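# Assemble two printed parts to match the stand sample

## Task

Join the two 3D-printed parts so that the result matches the already assembled example shown on the stand.

## Robot and tools

Robot: two UR7e-style six-joint arms, left_arm and right_arm, each ending in a Robotiq gripper that opens to 140 mm. The fingers can fold at a hinge. A part held in the outer quarter of the pads, near the tips, is squeezed as commanded. Held nearer the palm, the fingers may wrap round it: narrow parts can slip and wide ones get crushed. Fingers pushed tip-first into a surface fold easily, so a move can overshoot a surface with little warning and the next grip may fail.

Frames: the scene frame has its origin at table height, midway between the arms, +z up, +x out over the table, and left_arm on the +y side. Image left and right do not match arm names. Calibrated bases: left_arm at (+0.015, +0.498, +0.031) m, right_arm at (-0.047, -0.498, +0.031) m, both turned almost nil about z. Each gripper's reported position, orientation and velocities are in its own arm's base frame. Fixed cameras and the table use the scene frame. end_effector_position is the point between the pads when closed; the tips reach about 33 mm past it (about 9 mm when fully open). Fingers point along the gripper's +z and open along its y. Reported poses can be a few centimetres off, more at long reach.

The row: every command uses rows of 18 numbers, each within [-1, 1], covering both arms even if one stays still. Numbers 1-6: left_arm joint offsets in the order shoulder pan, shoulder lift, elbow, wrist 1, wrist 2, wrist 3. Numbers 7-9: left gripper position, force_limit, speed. Numbers 10-18: the same nine for right_arm. Joint numbers are offsets, scaled so 1.0 = 2.222 rad, measured from the arm's Joint targets as they stood when the action (or move) began, not from the previous row; a zero holds the current targets. Stated joint ranges: elbow -3.142 to 3.142 rad, all others -6.283 to 6.283 rad; asking more than 0.010 rad outward past a limit gets the action refused for both arms. Gripper numbers are absolute commands: position +1 = fully open, about -0.8 = pads touching, -1 = close until blocked. force_limit from -1 (about 14 N) to +1 (about 58 N) for a slow close; faster closes squeeze much harder. speed -1 to +1 (about 30 to 250 mm/s). Both start at +1. To leave a gripper alone, repeat the last three numbers you sent for it.

Tools:
- execute_actions(actions, cameras): actions is a list of actions, each a list of up to 15 rows, one row per 1/30 s; a short action keeps its last row to fill 15 steps. Images return only for an empty actions list or when cameras names them (["all"] for all, [] for none).
- move(target, speed, blend, stop_force, zero, blocking, cameras): target is one row or a list of up to 15 rows; all offsets in the list count from the same starting Joint targets. speed is rad/s for the joint with the farthest to go, 0.01 to 3.14, default 0.5, one value or one per target. blend in rad rounds corners of a list (0 = stop at each). stop_force, 3 to 120 N, one value for both arms, ends an arm's path when the wrist senses that much push; use a slow speed with it and omit it when backing away from contact. zero (only with stop_force, default true) re-zeroes the sensor first. blocking=false returns after about 0.5 s while the move continues (not allowed with stop_force). The result adds a move: line such as done, off_target, moving, held or fault, possibly with limits=held.
- wait(seconds 0 to 10, cameras): let time pass holding commands.
- stop(cameras): brake a running move; fingers continue.
- zoom_image(camera, region [x0, y0, x1, y1] in pixels, at most 504 by 504): enlarge part of the latest image from cam_high, cam_low, cam_bench, cam_left_wrist or cam_right_wrist (each 896x504).
- zero_wrist_force(arm): tare that arm's wrist sensor.
- read_manual(section): licence texts only.
- finished_scene(scene=1): ends the scene permanently; the assembly must stay put afterwards.

Results: Joint positions, velocities, targets and torques are listed per arm in the joint order above (rad, rad/s). Joint targets are the base for your next offsets. object_status: 0 moving, 1 blocked while opening, 2 blocked while closing (a grip), 3 reached the commanded position or pads met. position_measured is in counts: 3 open, about 75 = 100 mm, 139 = 60 mm, 200 = 20 mm, 230 = pads met. Wrist force and torque are in the gripper's own axes. "joint sent to its limit" and "joint command not followed" (the anti-collision check between arms held something back) are warnings. MOTOR HOT, fault and OVER-TEMPERATURE FAULT lines mark stops.

Avoid: net force near 150 N or joint contact torque at the limits (wrist joints 25.7 N m, others 138 N m), which stop the arm for 10 s; any contact between the two arms, including one gripper closing on the other's fingers; fast collisions with the table or fixed objects; dropping parts or letting them fall off the table; releasing a part that is still moving; holding heavy loads far out for long (motors overheat). Targets even slightly beyond a firm contact can trigger a stop. To regrip harder, open a little and close again faster.

Each tool is called after "Call:" as name(argument=value, ...), one argument or row to a line, values as JSON.

## Session

Call:
execute_actions(
  actions=[],
)

Scene clock: 0.00 s.
left_arm: end_effector_position=(+1.0477, -0.2569, +0.1725) position_measured=3 object_status=3 end_effector_quat_wxyz=(+0.351, +0.712, -0.125, +0.596) | right_arm: end_effector_position=(+0.2977, +0.1901, +0.2366) position_measured=3 object_status=3 end_effector_quat_wxyz=(-0.490, +0.519, +0.623, +0.320)
Joint positions: left_arm=[-0.233 -0.099 0.403 -3.396 -2.043 2.806] | right_arm=[-0.58 -1.63 2.052 -0.829 -0.919 0.372]
Joint velocities: within noise
Joint torques (N m): no reading
Wrist force (N): no reading
Wrist torque (N m): no reading
Wrist force, peak (N): no reading
Joint targets: left_arm=[-0.233 -0.099 0.403 -3.396 -2.043 2.806] | right_arm=[-0.580 -1.630 2.052 -0.829 -0.919 0.372]
Tool commands: left_gripper/position=+1.0 left_gripper/force_limit=+1.0 left_gripper/speed=+1.0 right_gripper/position=+1.0 right_gripper/force_limit=+1.0 right_gripper/speed=+1.0

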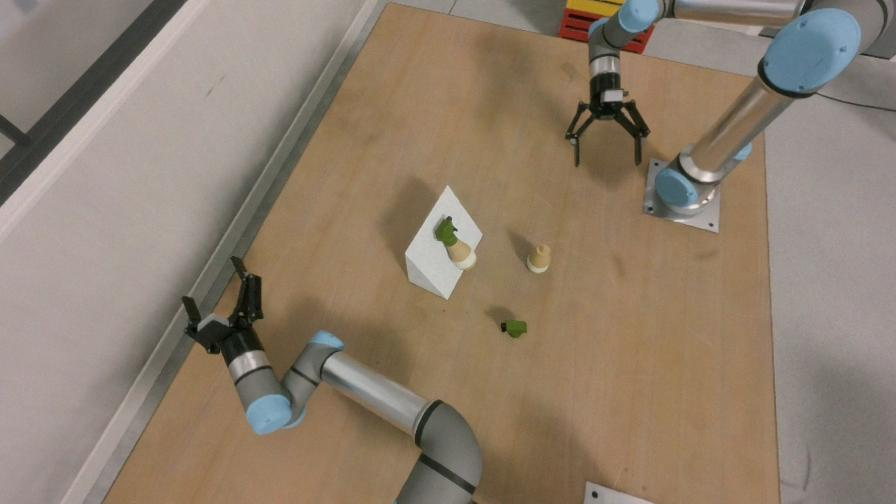

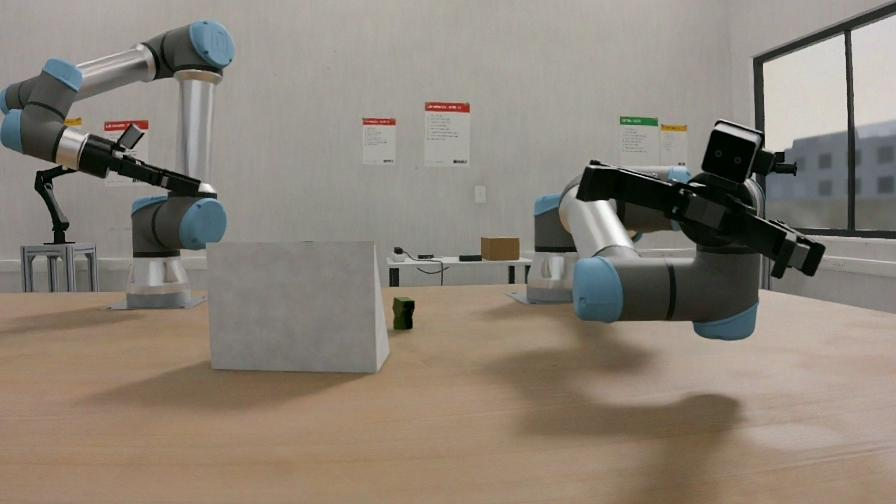

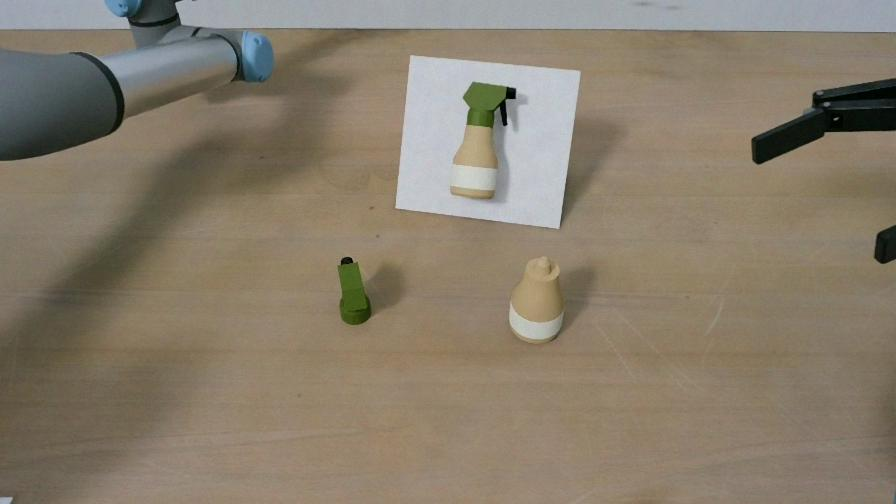

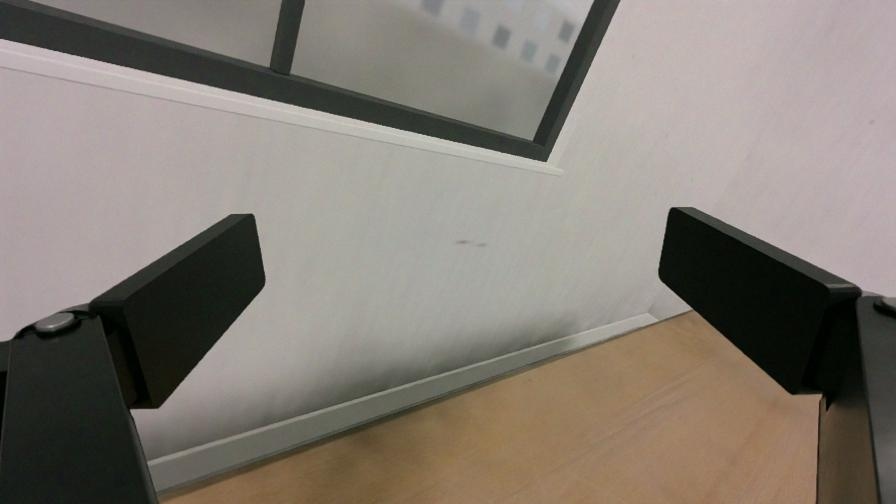

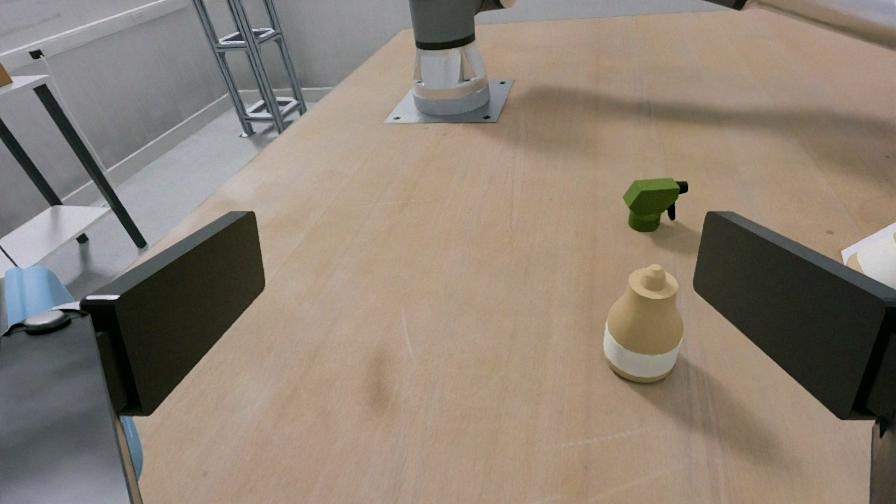

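Call:
zoom_image(
  camera="cam_bench",
  region=[300, 220, 620, 380],
)

Call:
zoom_image(
  camera="cam_bench",
  region=[400, 50, 580, 230],
)

Call:
zoom_image(
  camera="cam_right_wrist",
  region=[580, 150, 740, 400],
)

Call:
zoom_image(
  camera="cam_high",
  region=[390, 180, 570, 350],
)

Scaled by 1.575 from the camera's 896x504 image, which has a finer 1280x720 frame.

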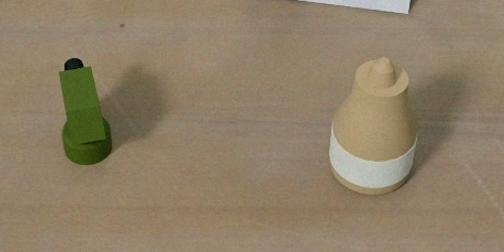

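Scaled by 2.800 from the camera's 896x504 image, which has a finer 1280x720 frame.

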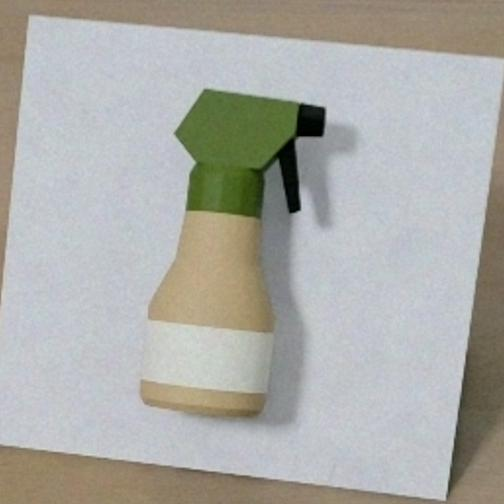

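Scaled by 2.016 from the camera's 896x504 image, which has a finer 1280x720 frame.

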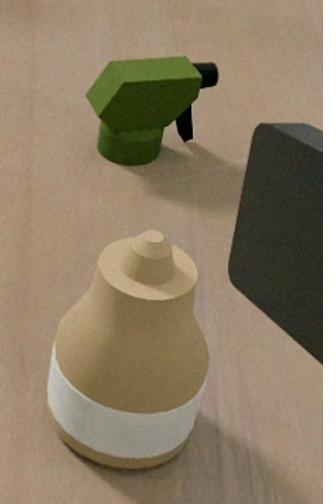

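Scaled by 2.800 from the camera's 896x504 image, which has a finer 1280x720 frame.

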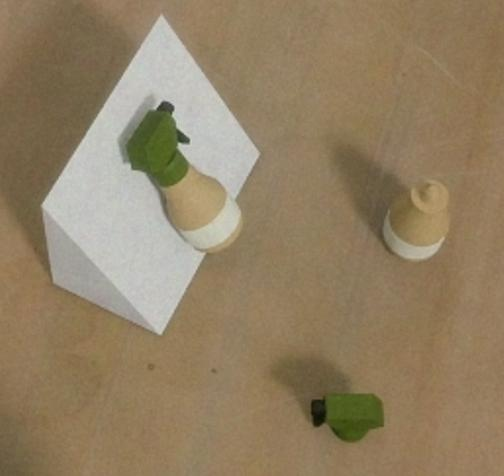

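Call:
move(
  target=[0,0,0,0,0,0,1,1,1,0.540,0.0135,-0.1386,-0.3987,-0.2934,0,1,1,1],
  speed=1.0,
  cameras=["cam_right_wrist","cam_bench","cam_high"],
)

Scene clock: 3.77 s.
left_arm: end_effector_position=(+1.0477, -0.2569, +0.1725) position_measured=3 object_status=3 end_effector_quat_wxyz=(+0.351, +0.712, -0.125, +0.596) | right_arm: end_effector_position=(+0.3094, +0.3848, +0.2198) position_measured=3 object_status=3 end_effector_quat_wxyz=(+0.000, -0.123, +0.992, +0.000)
Joint positions: left_arm=[-0.233 -0.099 0.403 -3.396 -2.043 2.806] | right_arm=[0.62 -1.6 1.744 -1.715 -1.571 0.372]
Joint torques (N m): left_arm=[0.15 -67.57 -27.62 -2.37 0.05 0.3] | right_arm=[9.19 -29.61 -20.95 -4.69 -0.87 0.22]
Wrist force (N): left_arm=[-0.1 0.3 -0.1] | right_arm=[-1.8 0.7 -1.6]
Wrist torque (N m): left_arm=[0.06 0.02 0.00] | right_arm=[0.25 0.47 -0.22]
Wrist force, peak (N): left_arm=[0.0 0.4 -0.3] | right_arm=[-1.1 3.7 -3.1]
Joint targets: left_arm=[-0.233 -0.099 0.403 -3.396 -2.043 2.806] | right_arm=[0.620 -1.600 1.744 -1.715 -1.571 0.372]
move: done
camera_calibration:
cam_right_wrist: T_world_to_cam=[[-0.23899, 0.970997, -0.00696782, -0.292548], [0.911571, 0.226825, 0.342911, -0.439559], [0.334546, 0.0756008, -0.939342, 0.21309], [0, 0, 0, 1]] pos_world=[0.259485, 0.367657, 0.348856]
Images, in order (width x height): cam_high 896x504, cam_bench 896x504, cam_right_wrist 896x504.

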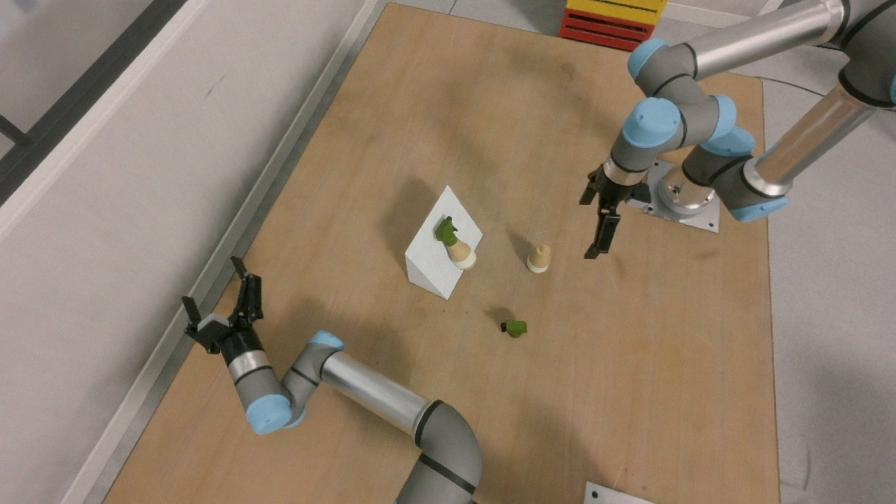

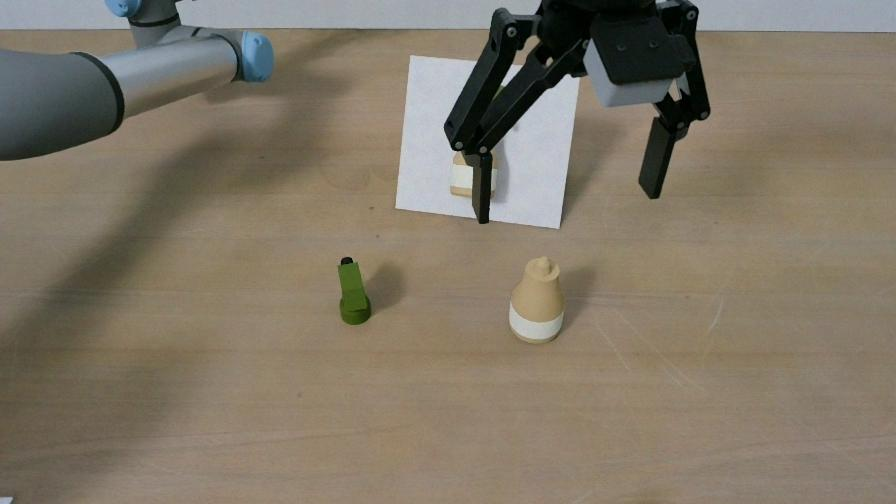

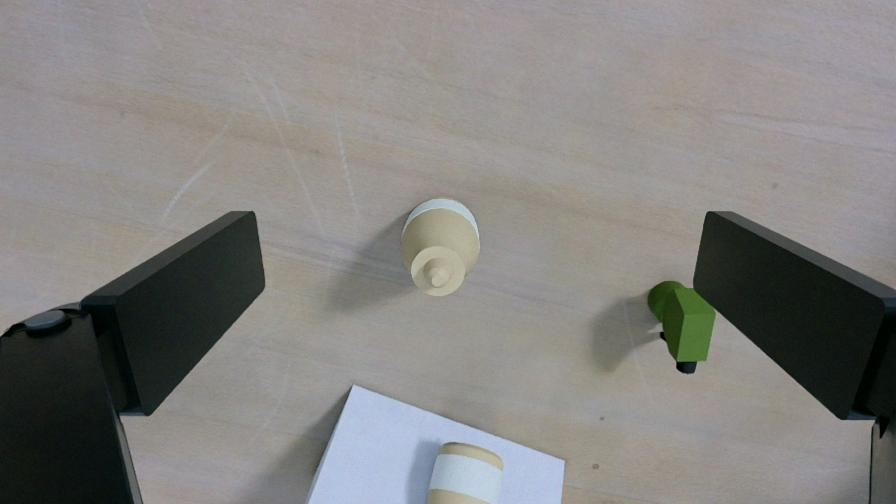

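Call:
zoom_image(
  camera="cam_right_wrist",
  region=[390, 185, 490, 310],
)

Call:
zoom_image(
  camera="cam_right_wrist",
  region=[620, 260, 740, 400],
)

Scaled by 4.032 from the camera's 896x504 image, which has a finer 1280x720 frame.

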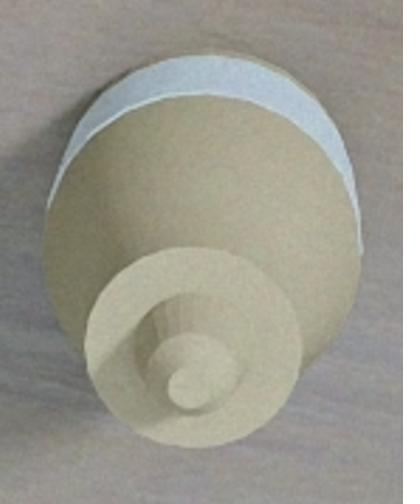

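Scaled by 3.600 from the camera's 896x504 image, which has a finer 1280x720 frame.

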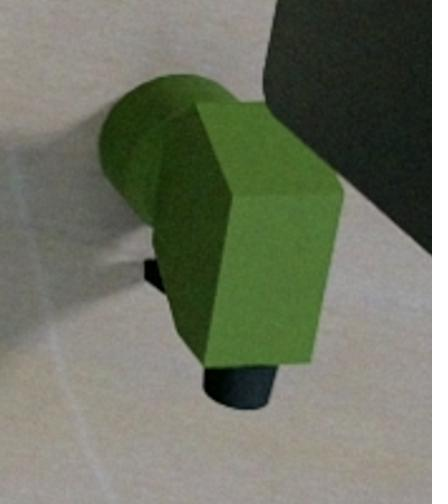

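Call:
move(
  target=[0,0,0,0,0,0,1,1,1,0.1071,0.2048,-0.2475,0.0428,0,0.1004,1,1,1],
  speed=1.0,
  cameras=["cam_right_wrist"],
)

Call:
zoom_image(
  camera="cam_right_wrist",
  region=[380, 180, 540, 340],
)

Scene clock: 5.73 s.
left_arm: end_effector_position=(+1.0477, -0.2569, +0.1725) position_measured=3 object_status=3 end_effector_quat_wxyz=(+0.351, +0.712, -0.125, +0.596) | right_arm: end_effector_position=(+0.3351, +0.5917, +0.2191) position_measured=3 object_status=3 end_effector_quat_wxyz=(+0.000, -0.131, +0.991, +0.000)
Joint positions: left_arm=[-0.233 -0.099 0.403 -3.396 -2.043 2.806] | right_arm=[0.858 -1.145 1.195 -1.62 -1.571 0.595]
Joint torques (N m): left_arm=[-0.14 -67.8 -27.25 -2.28 0.15 0.19] | right_arm=[0.26 -40.52 -33.31 -4.6 0.53 -0.22]
Wrist force (N): left_arm=[0.3 0.1 -0.2] | right_arm=[-2.4 1.1 -1.8]
Wrist torque (N m): left_arm=[0.03 -0.05 0.00] | right_arm=[0.33 0.60 -0.19]
Wrist force, peak (N): left_arm=[0.1 0.5 -0.1] | right_arm=[-3.2 4.0 -1.4]
Joint targets: left_arm=[-0.233 -0.099 0.403 -3.396 -2.043 2.806] | right_arm=[0.858 -1.145 1.194 -1.620 -1.571 0.595]
move: done
camera_calibration:
cam_right_wrist: T_world_to_cam=[[-0.253647, 0.96727, -0.00719003, -0.480203], [0.907959, 0.240644, 0.343075, -0.516816], [0.333576, 0.0804917, -0.939281, 0.185568], [0, 0, 0, 1]] pos_world=[0.285544, 0.573918, 0.348155]
Images, in order (width x height): cam_right_wrist 896x504.

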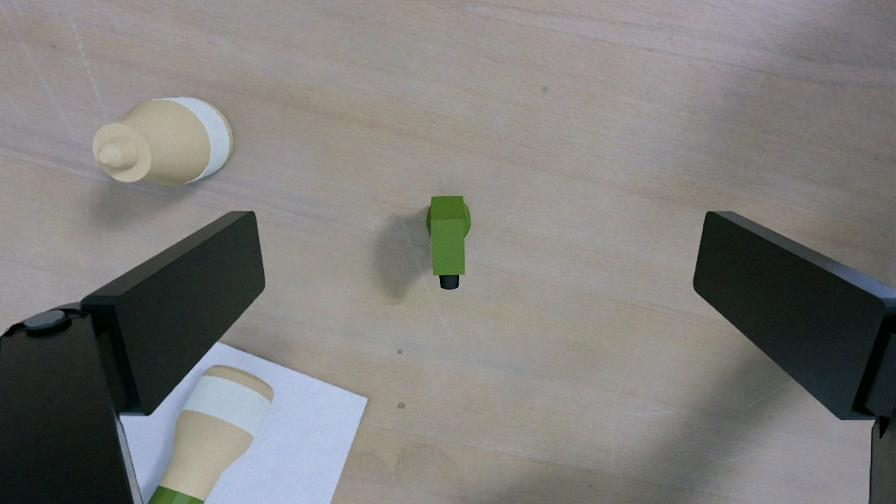

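Scaled by 3.150 from the camera's 896x504 image, which has a finer 1280x720 frame.

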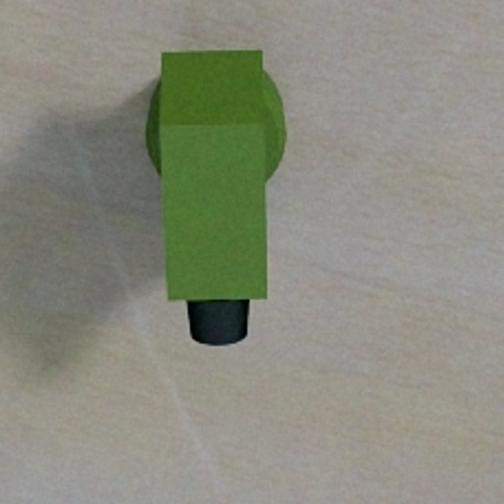

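Call:
move(
  target=[
    [0,0,0,0,0,0,1,1,1,-0.0243,0.0623,0.0442,-0.1064,0,-0.0243,0,0,0],
    [0,0,0,0,0,0,1,1,1,-0.0243,0.0857,0.0816,-0.1672,0,-0.0243,0,0,0],
  ],
  speed=[0.6,0.3],
  cameras=["cam_right_wrist","cam_bench","cam_low"],
)

Call:
zoom_image(
  camera="cam_bench",
  region=[260, 180, 460, 360],
)

Call:
zoom_image(
  camera="cam_low",
  region=[340, 250, 480, 350],
)

Scene clock: 7.93 s.
left_arm: end_effector_position=(+1.0477, -0.2569, +0.1725) position_measured=3 object_status=3 end_effector_quat_wxyz=(+0.351, +0.712, -0.125, +0.596) | right_arm: end_effector_position=(+0.3917, +0.5990, +0.0379) position_measured=129 object_status=3 end_effector_quat_wxyz=(+0.000, -0.131, +0.991, +0.000)
Joint positions: left_arm=[-0.233 -0.099 0.403 -3.396 -2.043 2.806] | right_arm=[0.804 -0.955 1.376 -1.991 -1.571 0.542]
Joint torques (N m): left_arm=[0.3 -67.84 -27.26 -2.19 0.04 0.3] | right_arm=[9.31 -55.83 -24.85 -3.73 1.72 1.94]
Wrist force (N): left_arm=[0.0 0.1 -0.2] | right_arm=[-1.9 0.9 -1.6]
Wrist torque (N m): left_arm=[0.03 -0.01 0.00] | right_arm=[0.31 0.50 -0.26]
Wrist force, peak (N): left_arm=[-0.4 0.4 -0.2] | right_arm=[-0.1 1.3 -5.5]
Joint targets: left_arm=[-0.233 -0.099 0.403 -3.396 -2.043 2.806] | right_arm=[0.804 -0.955 1.376 -1.991 -1.571 0.542]
move: done
camera_calibration:
cam_right_wrist: T_world_to_cam=[[-0.253578, 0.967287, -0.00731509, -0.474126], [0.908053, 0.240642, 0.342827, -0.507763], [0.333373, 0.0802909, -0.93937, -0.00388755], [0, 0, 0, 1]] pos_world=[0.342144, 0.581117, 0.166955]
Images, in order (width x height): cam_low 896x504, cam_bench 896x504, cam_right_wrist 896x504.

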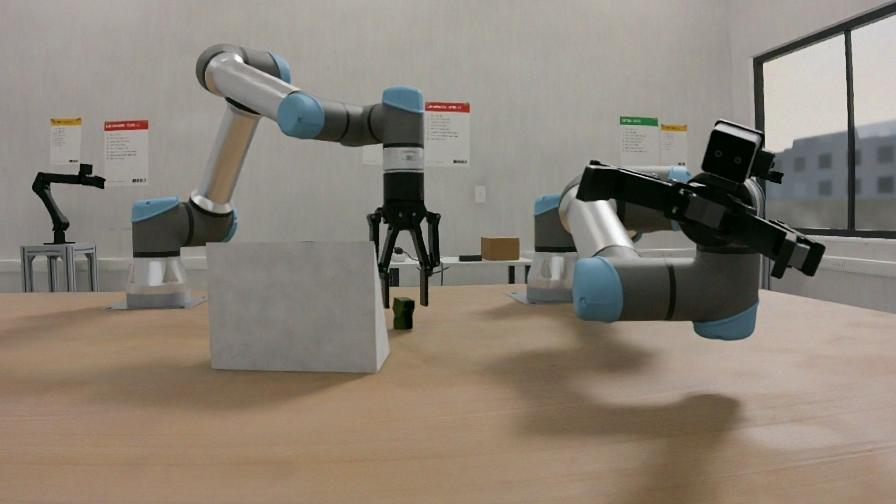

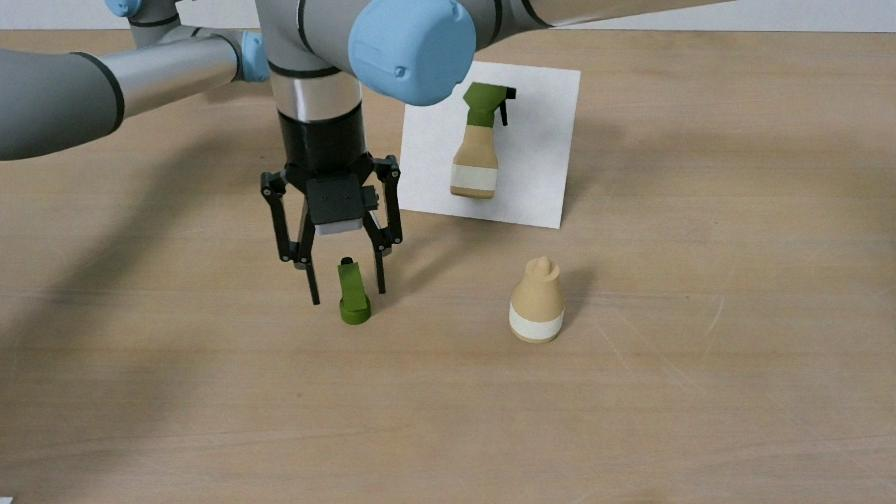

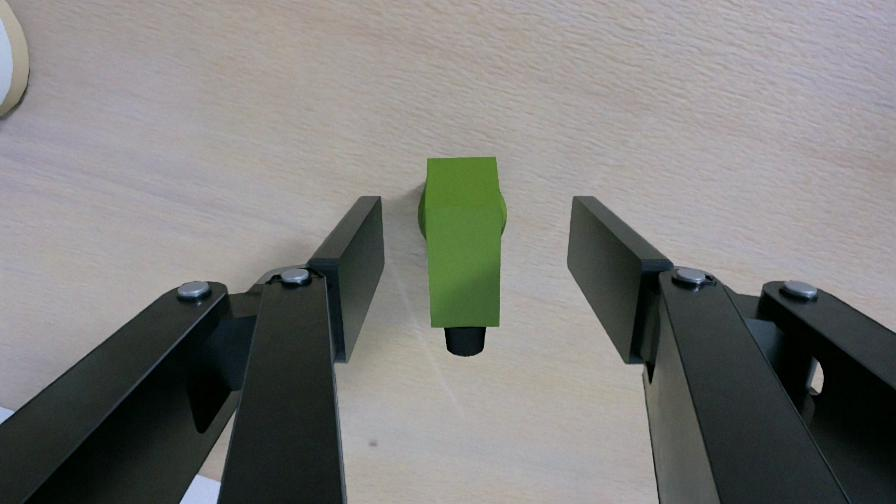

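Scaled by 2.520 from the camera's 896x504 image, which has a finer 1280x720 frame.

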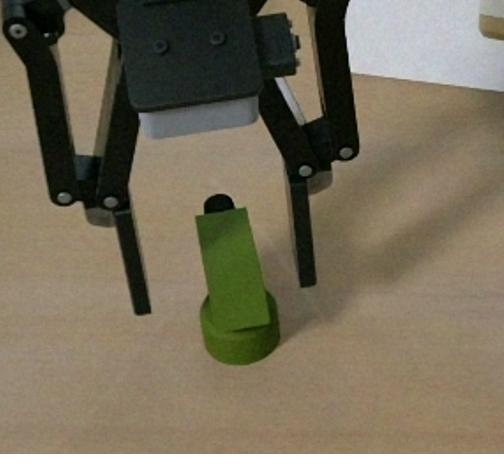

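Scaled by 3.600 from the camera's 896x504 image, which has a finer 1280x720 frame.

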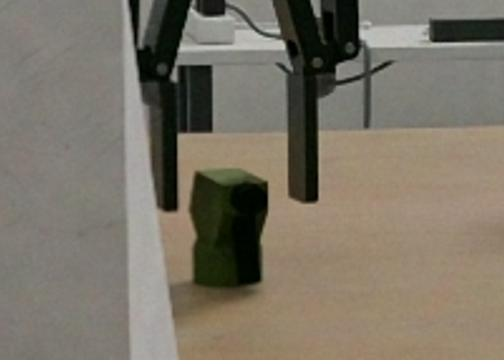

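Call:
move(
  target=[
    [0,0,0,0,0,0,1,1,1,-0.0022,-0.0064,-0.0005,0.0065,0,-0.0022,0,0,0],
    [0,0,0,0,0,0,1,1,1,-0.0022,-0.0064,-0.0005,0.0065,0,-0.0022,-1,0.3,-0.9],
  ],
  speed=0.3,
  cameras=["cam_right_wrist","cam_bench","cam_low"],
)

Call:
zoom_image(
  camera="cam_bench",
  region=[260, 180, 460, 360],
)

Call:
zoom_image(
  camera="cam_low",
  region=[340, 250, 480, 350],
)

Scene clock: 10.93 s.
left_arm: end_effector_position=(+1.0477, -0.2569, +0.1725) position_measured=3 object_status=3 end_effector_quat_wxyz=(+0.351, +0.712, -0.125, +0.596) | right_arm: end_effector_position=(+0.3931, +0.5954, +0.0470) position_measured=197 object_status=0 end_effector_quat_wxyz=(+0.000, -0.131, +0.991, +0.000)
Joint positions: left_arm=[-0.233 -0.099 0.403 -3.396 -2.043 2.806] | right_arm=[0.799 -0.969 1.374 -1.977 -1.571 0.537]
Joint torques (N m): left_arm=[0.1 -67.8 -27.02 -2.22 0.08 0.3] | right_arm=[8.94 -46.65 -28.6 -4.05 1.73 1.84]
Wrist force (N): left_arm=[0.1 -0.1 -0.1] | right_arm=[-0.5 -0.4 -8.6]
Wrist torque (N m): left_arm=[-0.02 -0.01 0.00] | right_arm=[0.37 0.49 -0.19]
Wrist force, peak (N): left_arm=[-0.1 0.3 -0.4] | right_arm=[-0.5 -0.8 -8.6]
Joint targets: left_arm=[-0.233 -0.099 0.403 -3.396 -2.043 2.806] | right_arm=[0.799 -0.969 1.375 -1.977 -1.571 0.537]
move: done
camera_calibration:
cam_right_wrist: T_world_to_cam=[[-0.253545, 0.9673, -0.00677256, -0.47039], [0.907806, 0.240357, 0.343681, -0.510975], [0.334071, 0.0809905, -0.939062, 0.00375675], [0, 0, 0, 1]] pos_world=[0.343347, 0.57752, 0.175955]
Images, in order (width x height): cam_low 896x504, cam_bench 896x504, cam_right_wrist 896x504.

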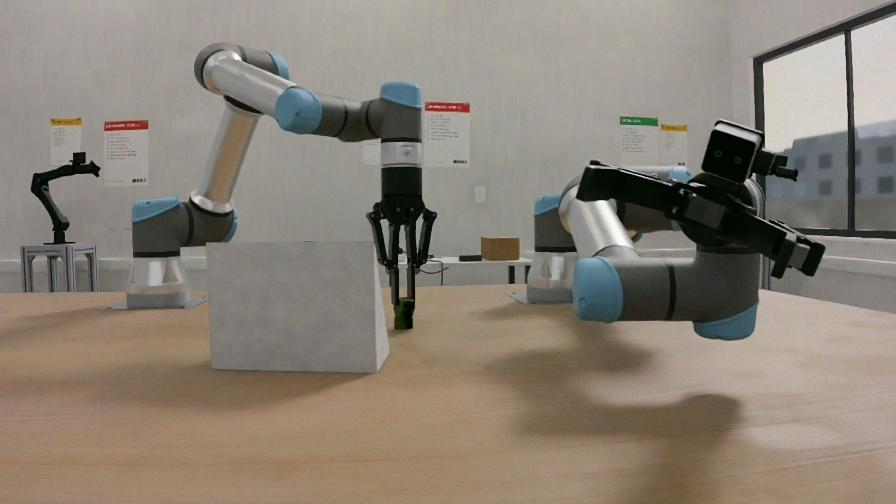

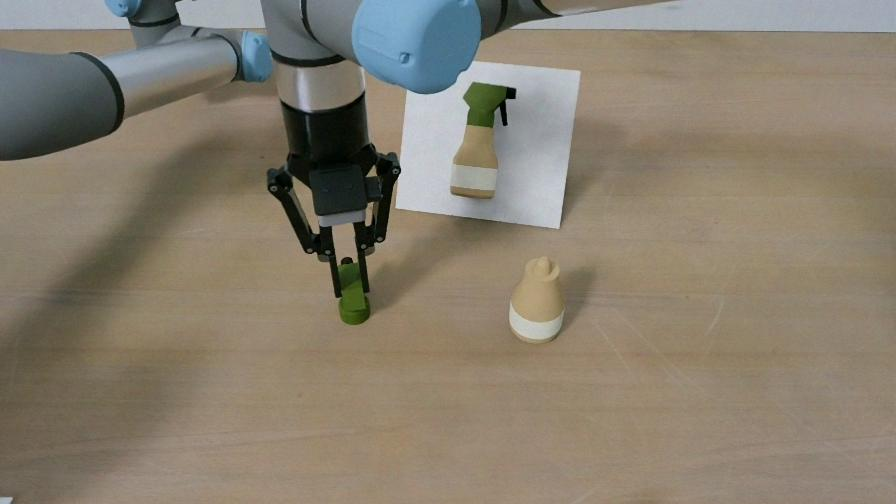

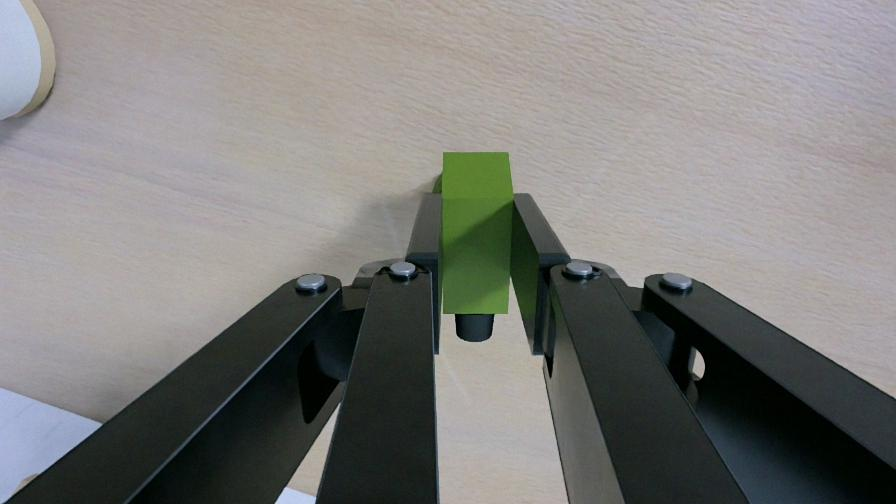

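Scaled by 2.520 from the camera's 896x504 image, which has a finer 1280x720 frame.

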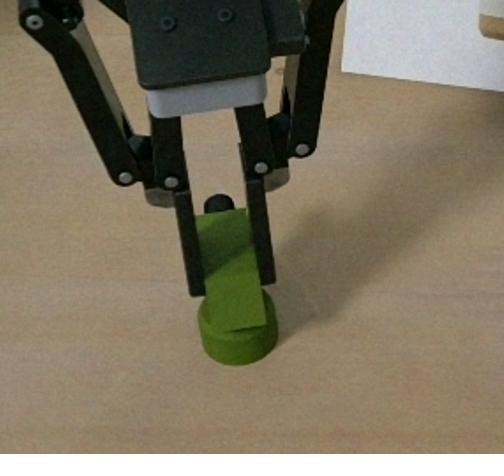

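Scaled by 3.600 from the camera's 896x504 image, which has a finer 1280x720 frame.

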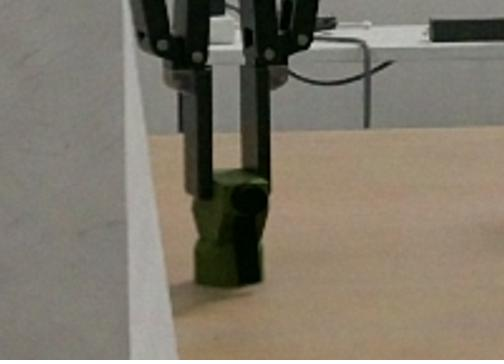

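Call:
move(
  target=[
    [0,0,0,0,0,0,1,1,1,0,-0.0385,-0.1087,0.1472,0,0,-1,0.3,-0.9],
    [0,0,0,0,0,0,1,1,1,-0.1165,-0.2248,0.1395,0.0854,0,-0.117,-1,0.3,-0.9],
  ],
  speed=0.5,
  blend=[0.05,0],
  cameras=["cam_high","cam_right_wrist","cam_bench","cam_low"],
)

Call:
zoom_image(
  camera="cam_bench",
  region=[440, 180, 640, 360],
)

Call:
zoom_image(
  camera="cam_right_wrist",
  region=[340, 100, 620, 400],
)

Call:
zoom_image(
  camera="cam_high",
  region=[470, 190, 610, 310],
)

Scene clock: 13.80 s.
left_arm: end_effector_position=(+1.0477, -0.2569, +0.1725) position_measured=3 object_status=3 end_effector_quat_wxyz=(+0.351, +0.712, -0.125, +0.596) | right_arm: end_effector_position=(+0.3828, +0.3852, +0.1901) position_measured=197 object_status=2 end_effector_quat_wxyz=(+0.000, -0.131, +0.991, +0.000)
Joint positions: left_arm=[-0.233 -0.099 0.403 -3.396 -2.043 2.806] | right_arm=[0.541 -1.468 1.684 -1.787 -1.571 0.277]
Joint torques (N m): left_arm=[0.45 -68 -27.05 -2.07 0 0.29] | right_arm=[0.38 -39.45 -15.98 -1.73 1.63 0.76]
Wrist force (N): left_arm=[0.1 0.1 -0.2] | right_arm=[-2.1 0.8 -1.5]
Wrist torque (N m): left_arm=[0.03 -0.02 0.00] | right_arm=[0.28 0.52 -0.31]
Wrist force, peak (N): left_arm=[0.1 0.4 -0.3] | right_arm=[-0.5 -0.5 -8.7]
Joint targets: left_arm=[-0.233 -0.099 0.403 -3.396 -2.043 2.806] | right_arm=[0.540 -1.468 1.684 -1.787 -1.571 0.277]
move: done
camera_calibration:
cam_right_wrist: T_world_to_cam=[[-0.254543, 0.967037, -0.00691544, -0.268202], [0.907575, 0.241349, 0.343597, -0.500665], [0.33394, 0.0811839, -0.939092, 0.158645], [0, 0, 0, 1]] pos_world=[0.333144, 0.367317, 0.319155]
Images, in order (width x height): cam_high 896x504, cam_low 896x504, cam_bench 896x504, cam_right_wrist 896x504.

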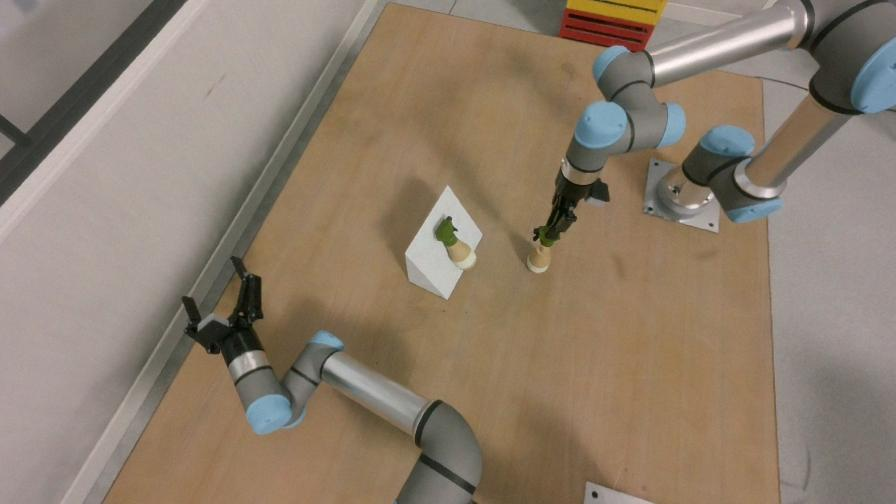

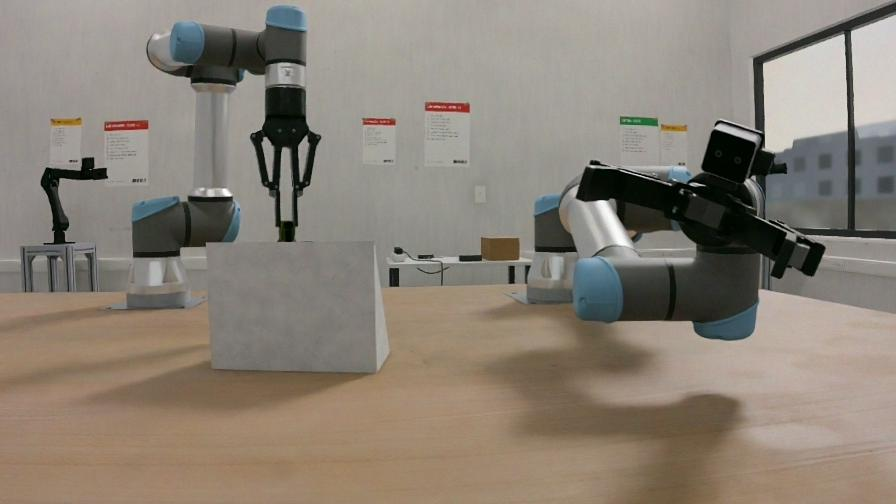

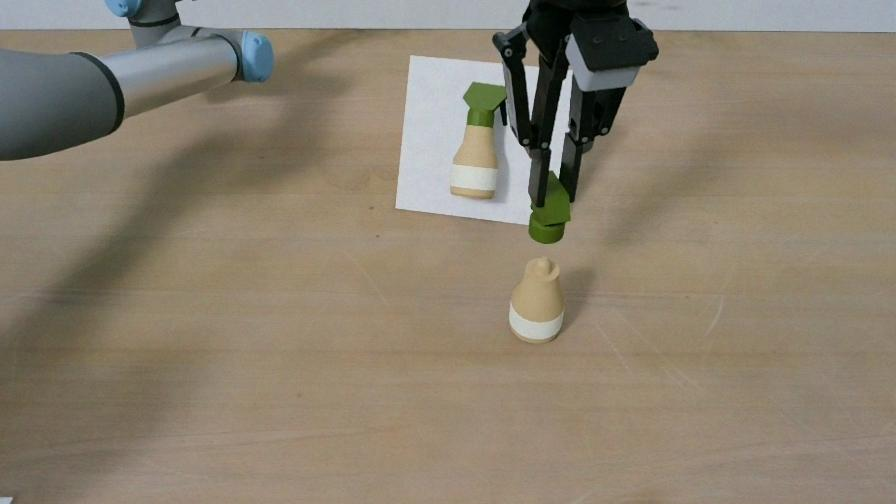

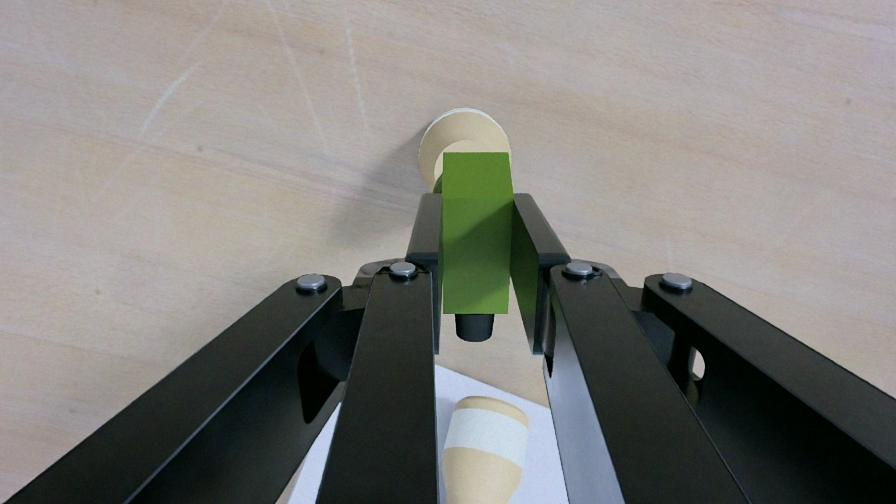

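Scaled by 2.520 from the camera's 896x504 image, which has a finer 1280x720 frame.

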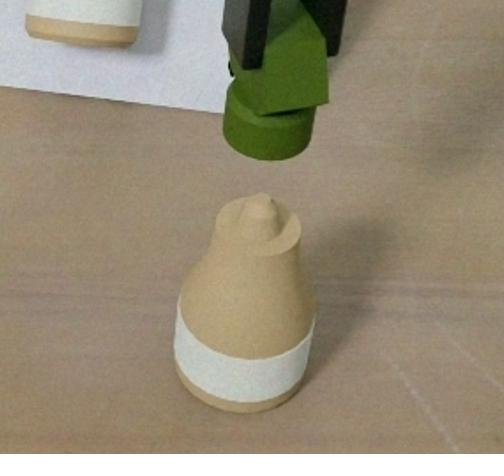

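Scaled by 1.680 from the camera's 896x504 image, which has a finer 1280x720 frame.

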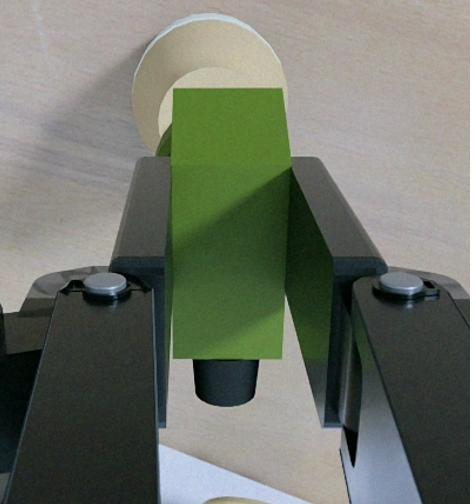

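Scaled by 3.600 from the camera's 896x504 image, which has a finer 1280x720 frame.

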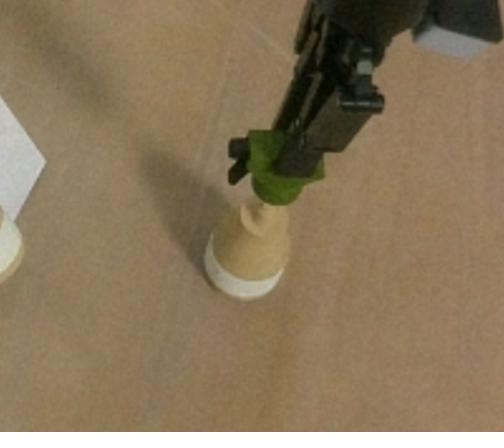

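Call:
zoom_image(
  camera="cam_high",
  region=[515, 220, 575, 280],
)

Call:
zoom_image(
  camera="cam_bench",
  region=[490, 210, 600, 350],
)

Scaled by 8.400 from the camera's 896x504 image, which has a finer 1280x720 frame.

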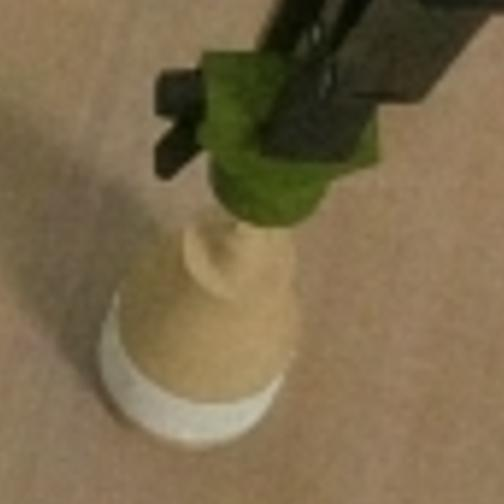

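Scaled by 3.600 from the camera's 896x504 image, which has a finer 1280x720 frame.

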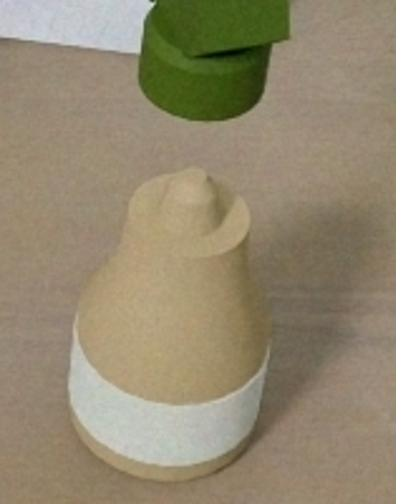

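Call:
move(
  target=[
    [0,0,0,0,0,0,1,1,1,-0.0009,0.0102,0.0362,-0.0463,0,-0.0009,-1,0.3,-0.9],
    [0,0,0,0,0,0,1,1,1,-0.0009,0.0159,0.0490,-0.0649,0,-0.0009,-1,0.3,-0.9],
  ],
  speed=[0.1,0.05],
  stop_force=12,
  cameras=["cam_high","cam_right_wrist","cam_bench"],
)

Call:
zoom_image(
  camera="cam_bench",
  region=[490, 210, 600, 350],
)

Call:
zoom_image(
  camera="cam_high",
  region=[515, 220, 575, 280],
)

Scene clock: 18.43 s.
left_arm: end_effector_position=(+1.0477, -0.2569, +0.1725) position_measured=3 object_status=3 end_effector_quat_wxyz=(+0.351, +0.712, -0.125, +0.596) | right_arm: end_effector_position=(+0.3826, +0.3838, +0.1385) position_measured=197 object_status=2 end_effector_quat_wxyz=(+0.000, -0.132, +0.991, +0.000)
Joint positions: left_arm=[-0.233 -0.099 0.403 -3.396 -2.043 2.806] | right_arm=[0.538 -1.437 1.785 -1.92 -1.571 0.275]
Joint torques (N m): left_arm=[0.42 -68.03 -27.23 -2.21 0.06 0.23] | right_arm=[-7.5 -37.49 -30.91 -4.69 1.47 -0.89]
Wrist force (N): left_arm=[0.1 0.1 0.0] | right_arm=[-1.2 0.7 -4.7]
Wrist torque (N m): left_arm=[0.02 -0.01 0.00] | right_arm=[0.26 0.54 -0.21]
Wrist force, peak (N): left_arm=[-0.3 0.1 -0.4] | right_arm=[2.8 -0.1 -30.8]
Joint targets: left_arm=[-0.233 -0.099 0.403 -3.396 -2.043 2.806] | right_arm=[0.538 -1.437 1.785 -1.920 -1.571 0.275]
move: contact (right_arm); path passed 1 of 2 targets; right_arm: the wrist 1 is farthest, 0.011 rad from its target
camera_calibration:
cam_right_wrist: T_world_to_cam=[[-0.25464, 0.967011, -0.00692514, -0.267212], [0.90758, 0.24145, 0.343511, -0.482431], [0.333851, 0.0811864, -0.939123, 0.110406], [0, 0, 0, 1]] pos_world=[0.332943, 0.365917, 0.267555]
Images, in order (width x height): cam_high 896x504, cam_bench 896x504, cam_right_wrist 896x504.

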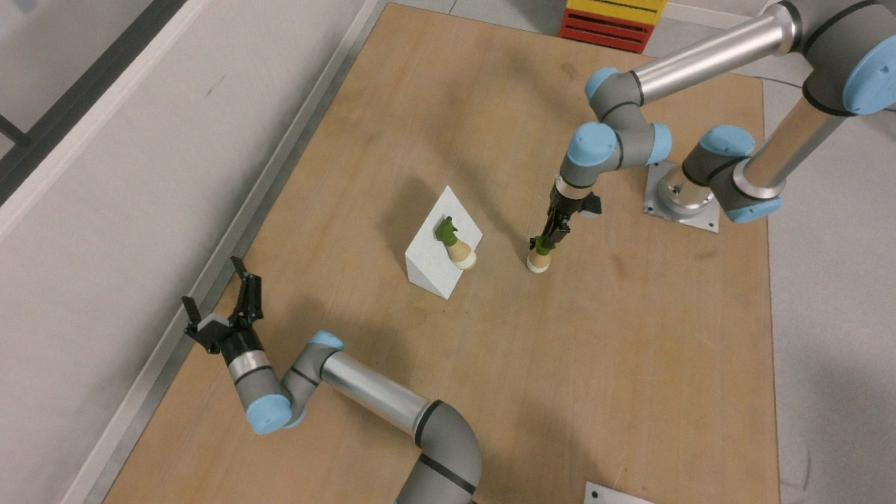

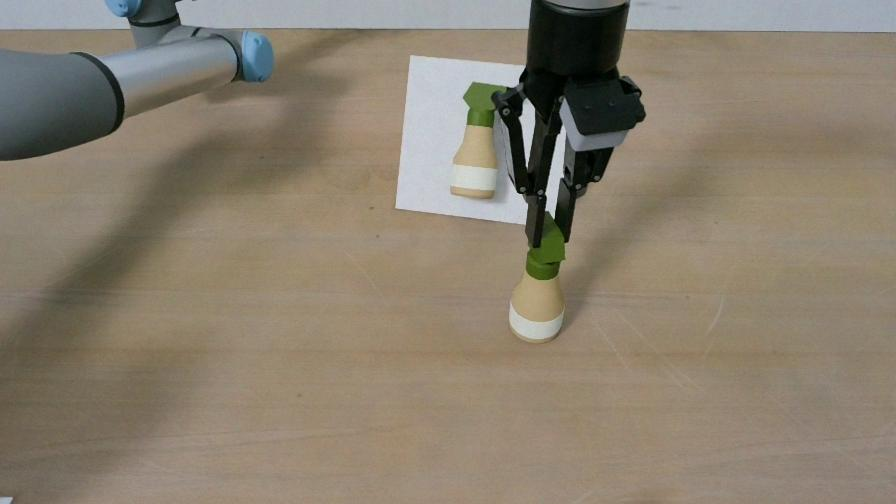

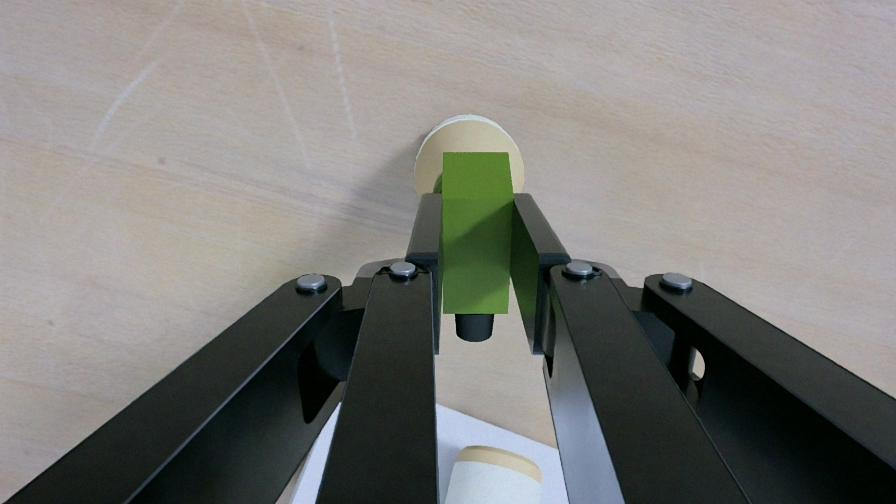

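Scaled by 3.600 from the camera's 896x504 image, which has a finer 1280x720 frame.

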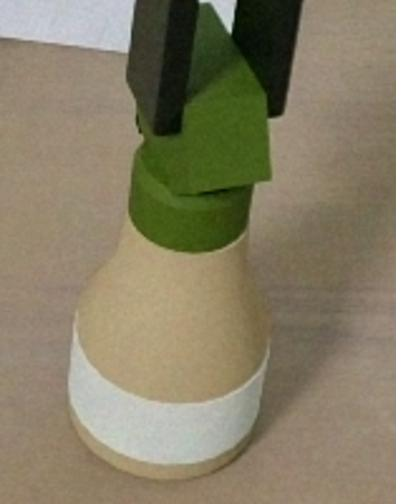

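Scaled by 8.400 from the camera's 896x504 image, which has a finer 1280x720 frame.

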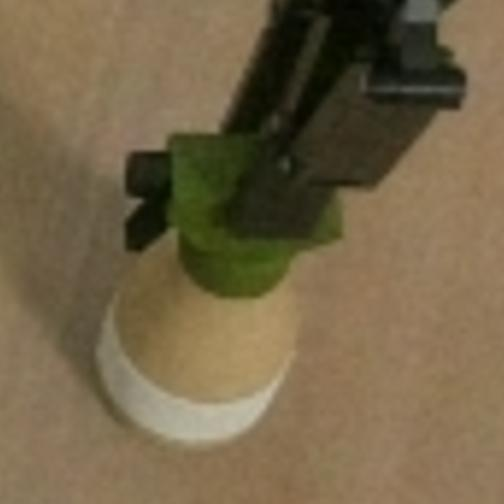

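Call:
move(
  target=[0,0,0,0,0,0,1,1,1,0,0.0008,0.0018,-0.0026,0,0,-1,0.3,-0.9],
  speed=0.02,
  stop_force=30,
)

Scene clock: 19.90 s.
left_arm: end_effector_position=(+1.0477, -0.2569, +0.1725) position_measured=3 object_status=3 end_effector_quat_wxyz=(+0.351, +0.712, -0.125, +0.596) | right_arm: end_effector_position=(+0.3827, +0.3839, +0.1378) position_measured=197 object_status=2 end_effector_quat_wxyz=(+0.000, -0.132, +0.991, +0.000)
Joint positions: left_arm=[-0.233 -0.099 0.403 -3.396 -2.043 2.806] | right_arm=[0.538 -1.436 1.787 -1.923 -1.571 0.275]
Joint torques (N m): left_arm=[0.05 -68.11 -27.07 -2.16 0.02 0.29] | right_arm=[-7.31 -21.92 -19.49 0.36 1.36 -0.87]
Wrist force (N): left_arm=[-0.1 0.2 -0.1] | right_arm=[2.4 0.4 -32.1]
Wrist torque (N m): left_arm=[0.04 0.02 0.00] | right_arm=[0.33 0.59 -0.22]
Wrist force, peak (N): left_arm=[0.1 0.4 -0.1] | right_arm=[3.3 -0.1 -39.9]
Joint targets: left_arm=[-0.233 -0.099 0.403 -3.396 -2.043 2.806] | right_arm=[0.538 -1.436 1.787 -1.923 -1.571 0.275]
move: contact (right_arm)


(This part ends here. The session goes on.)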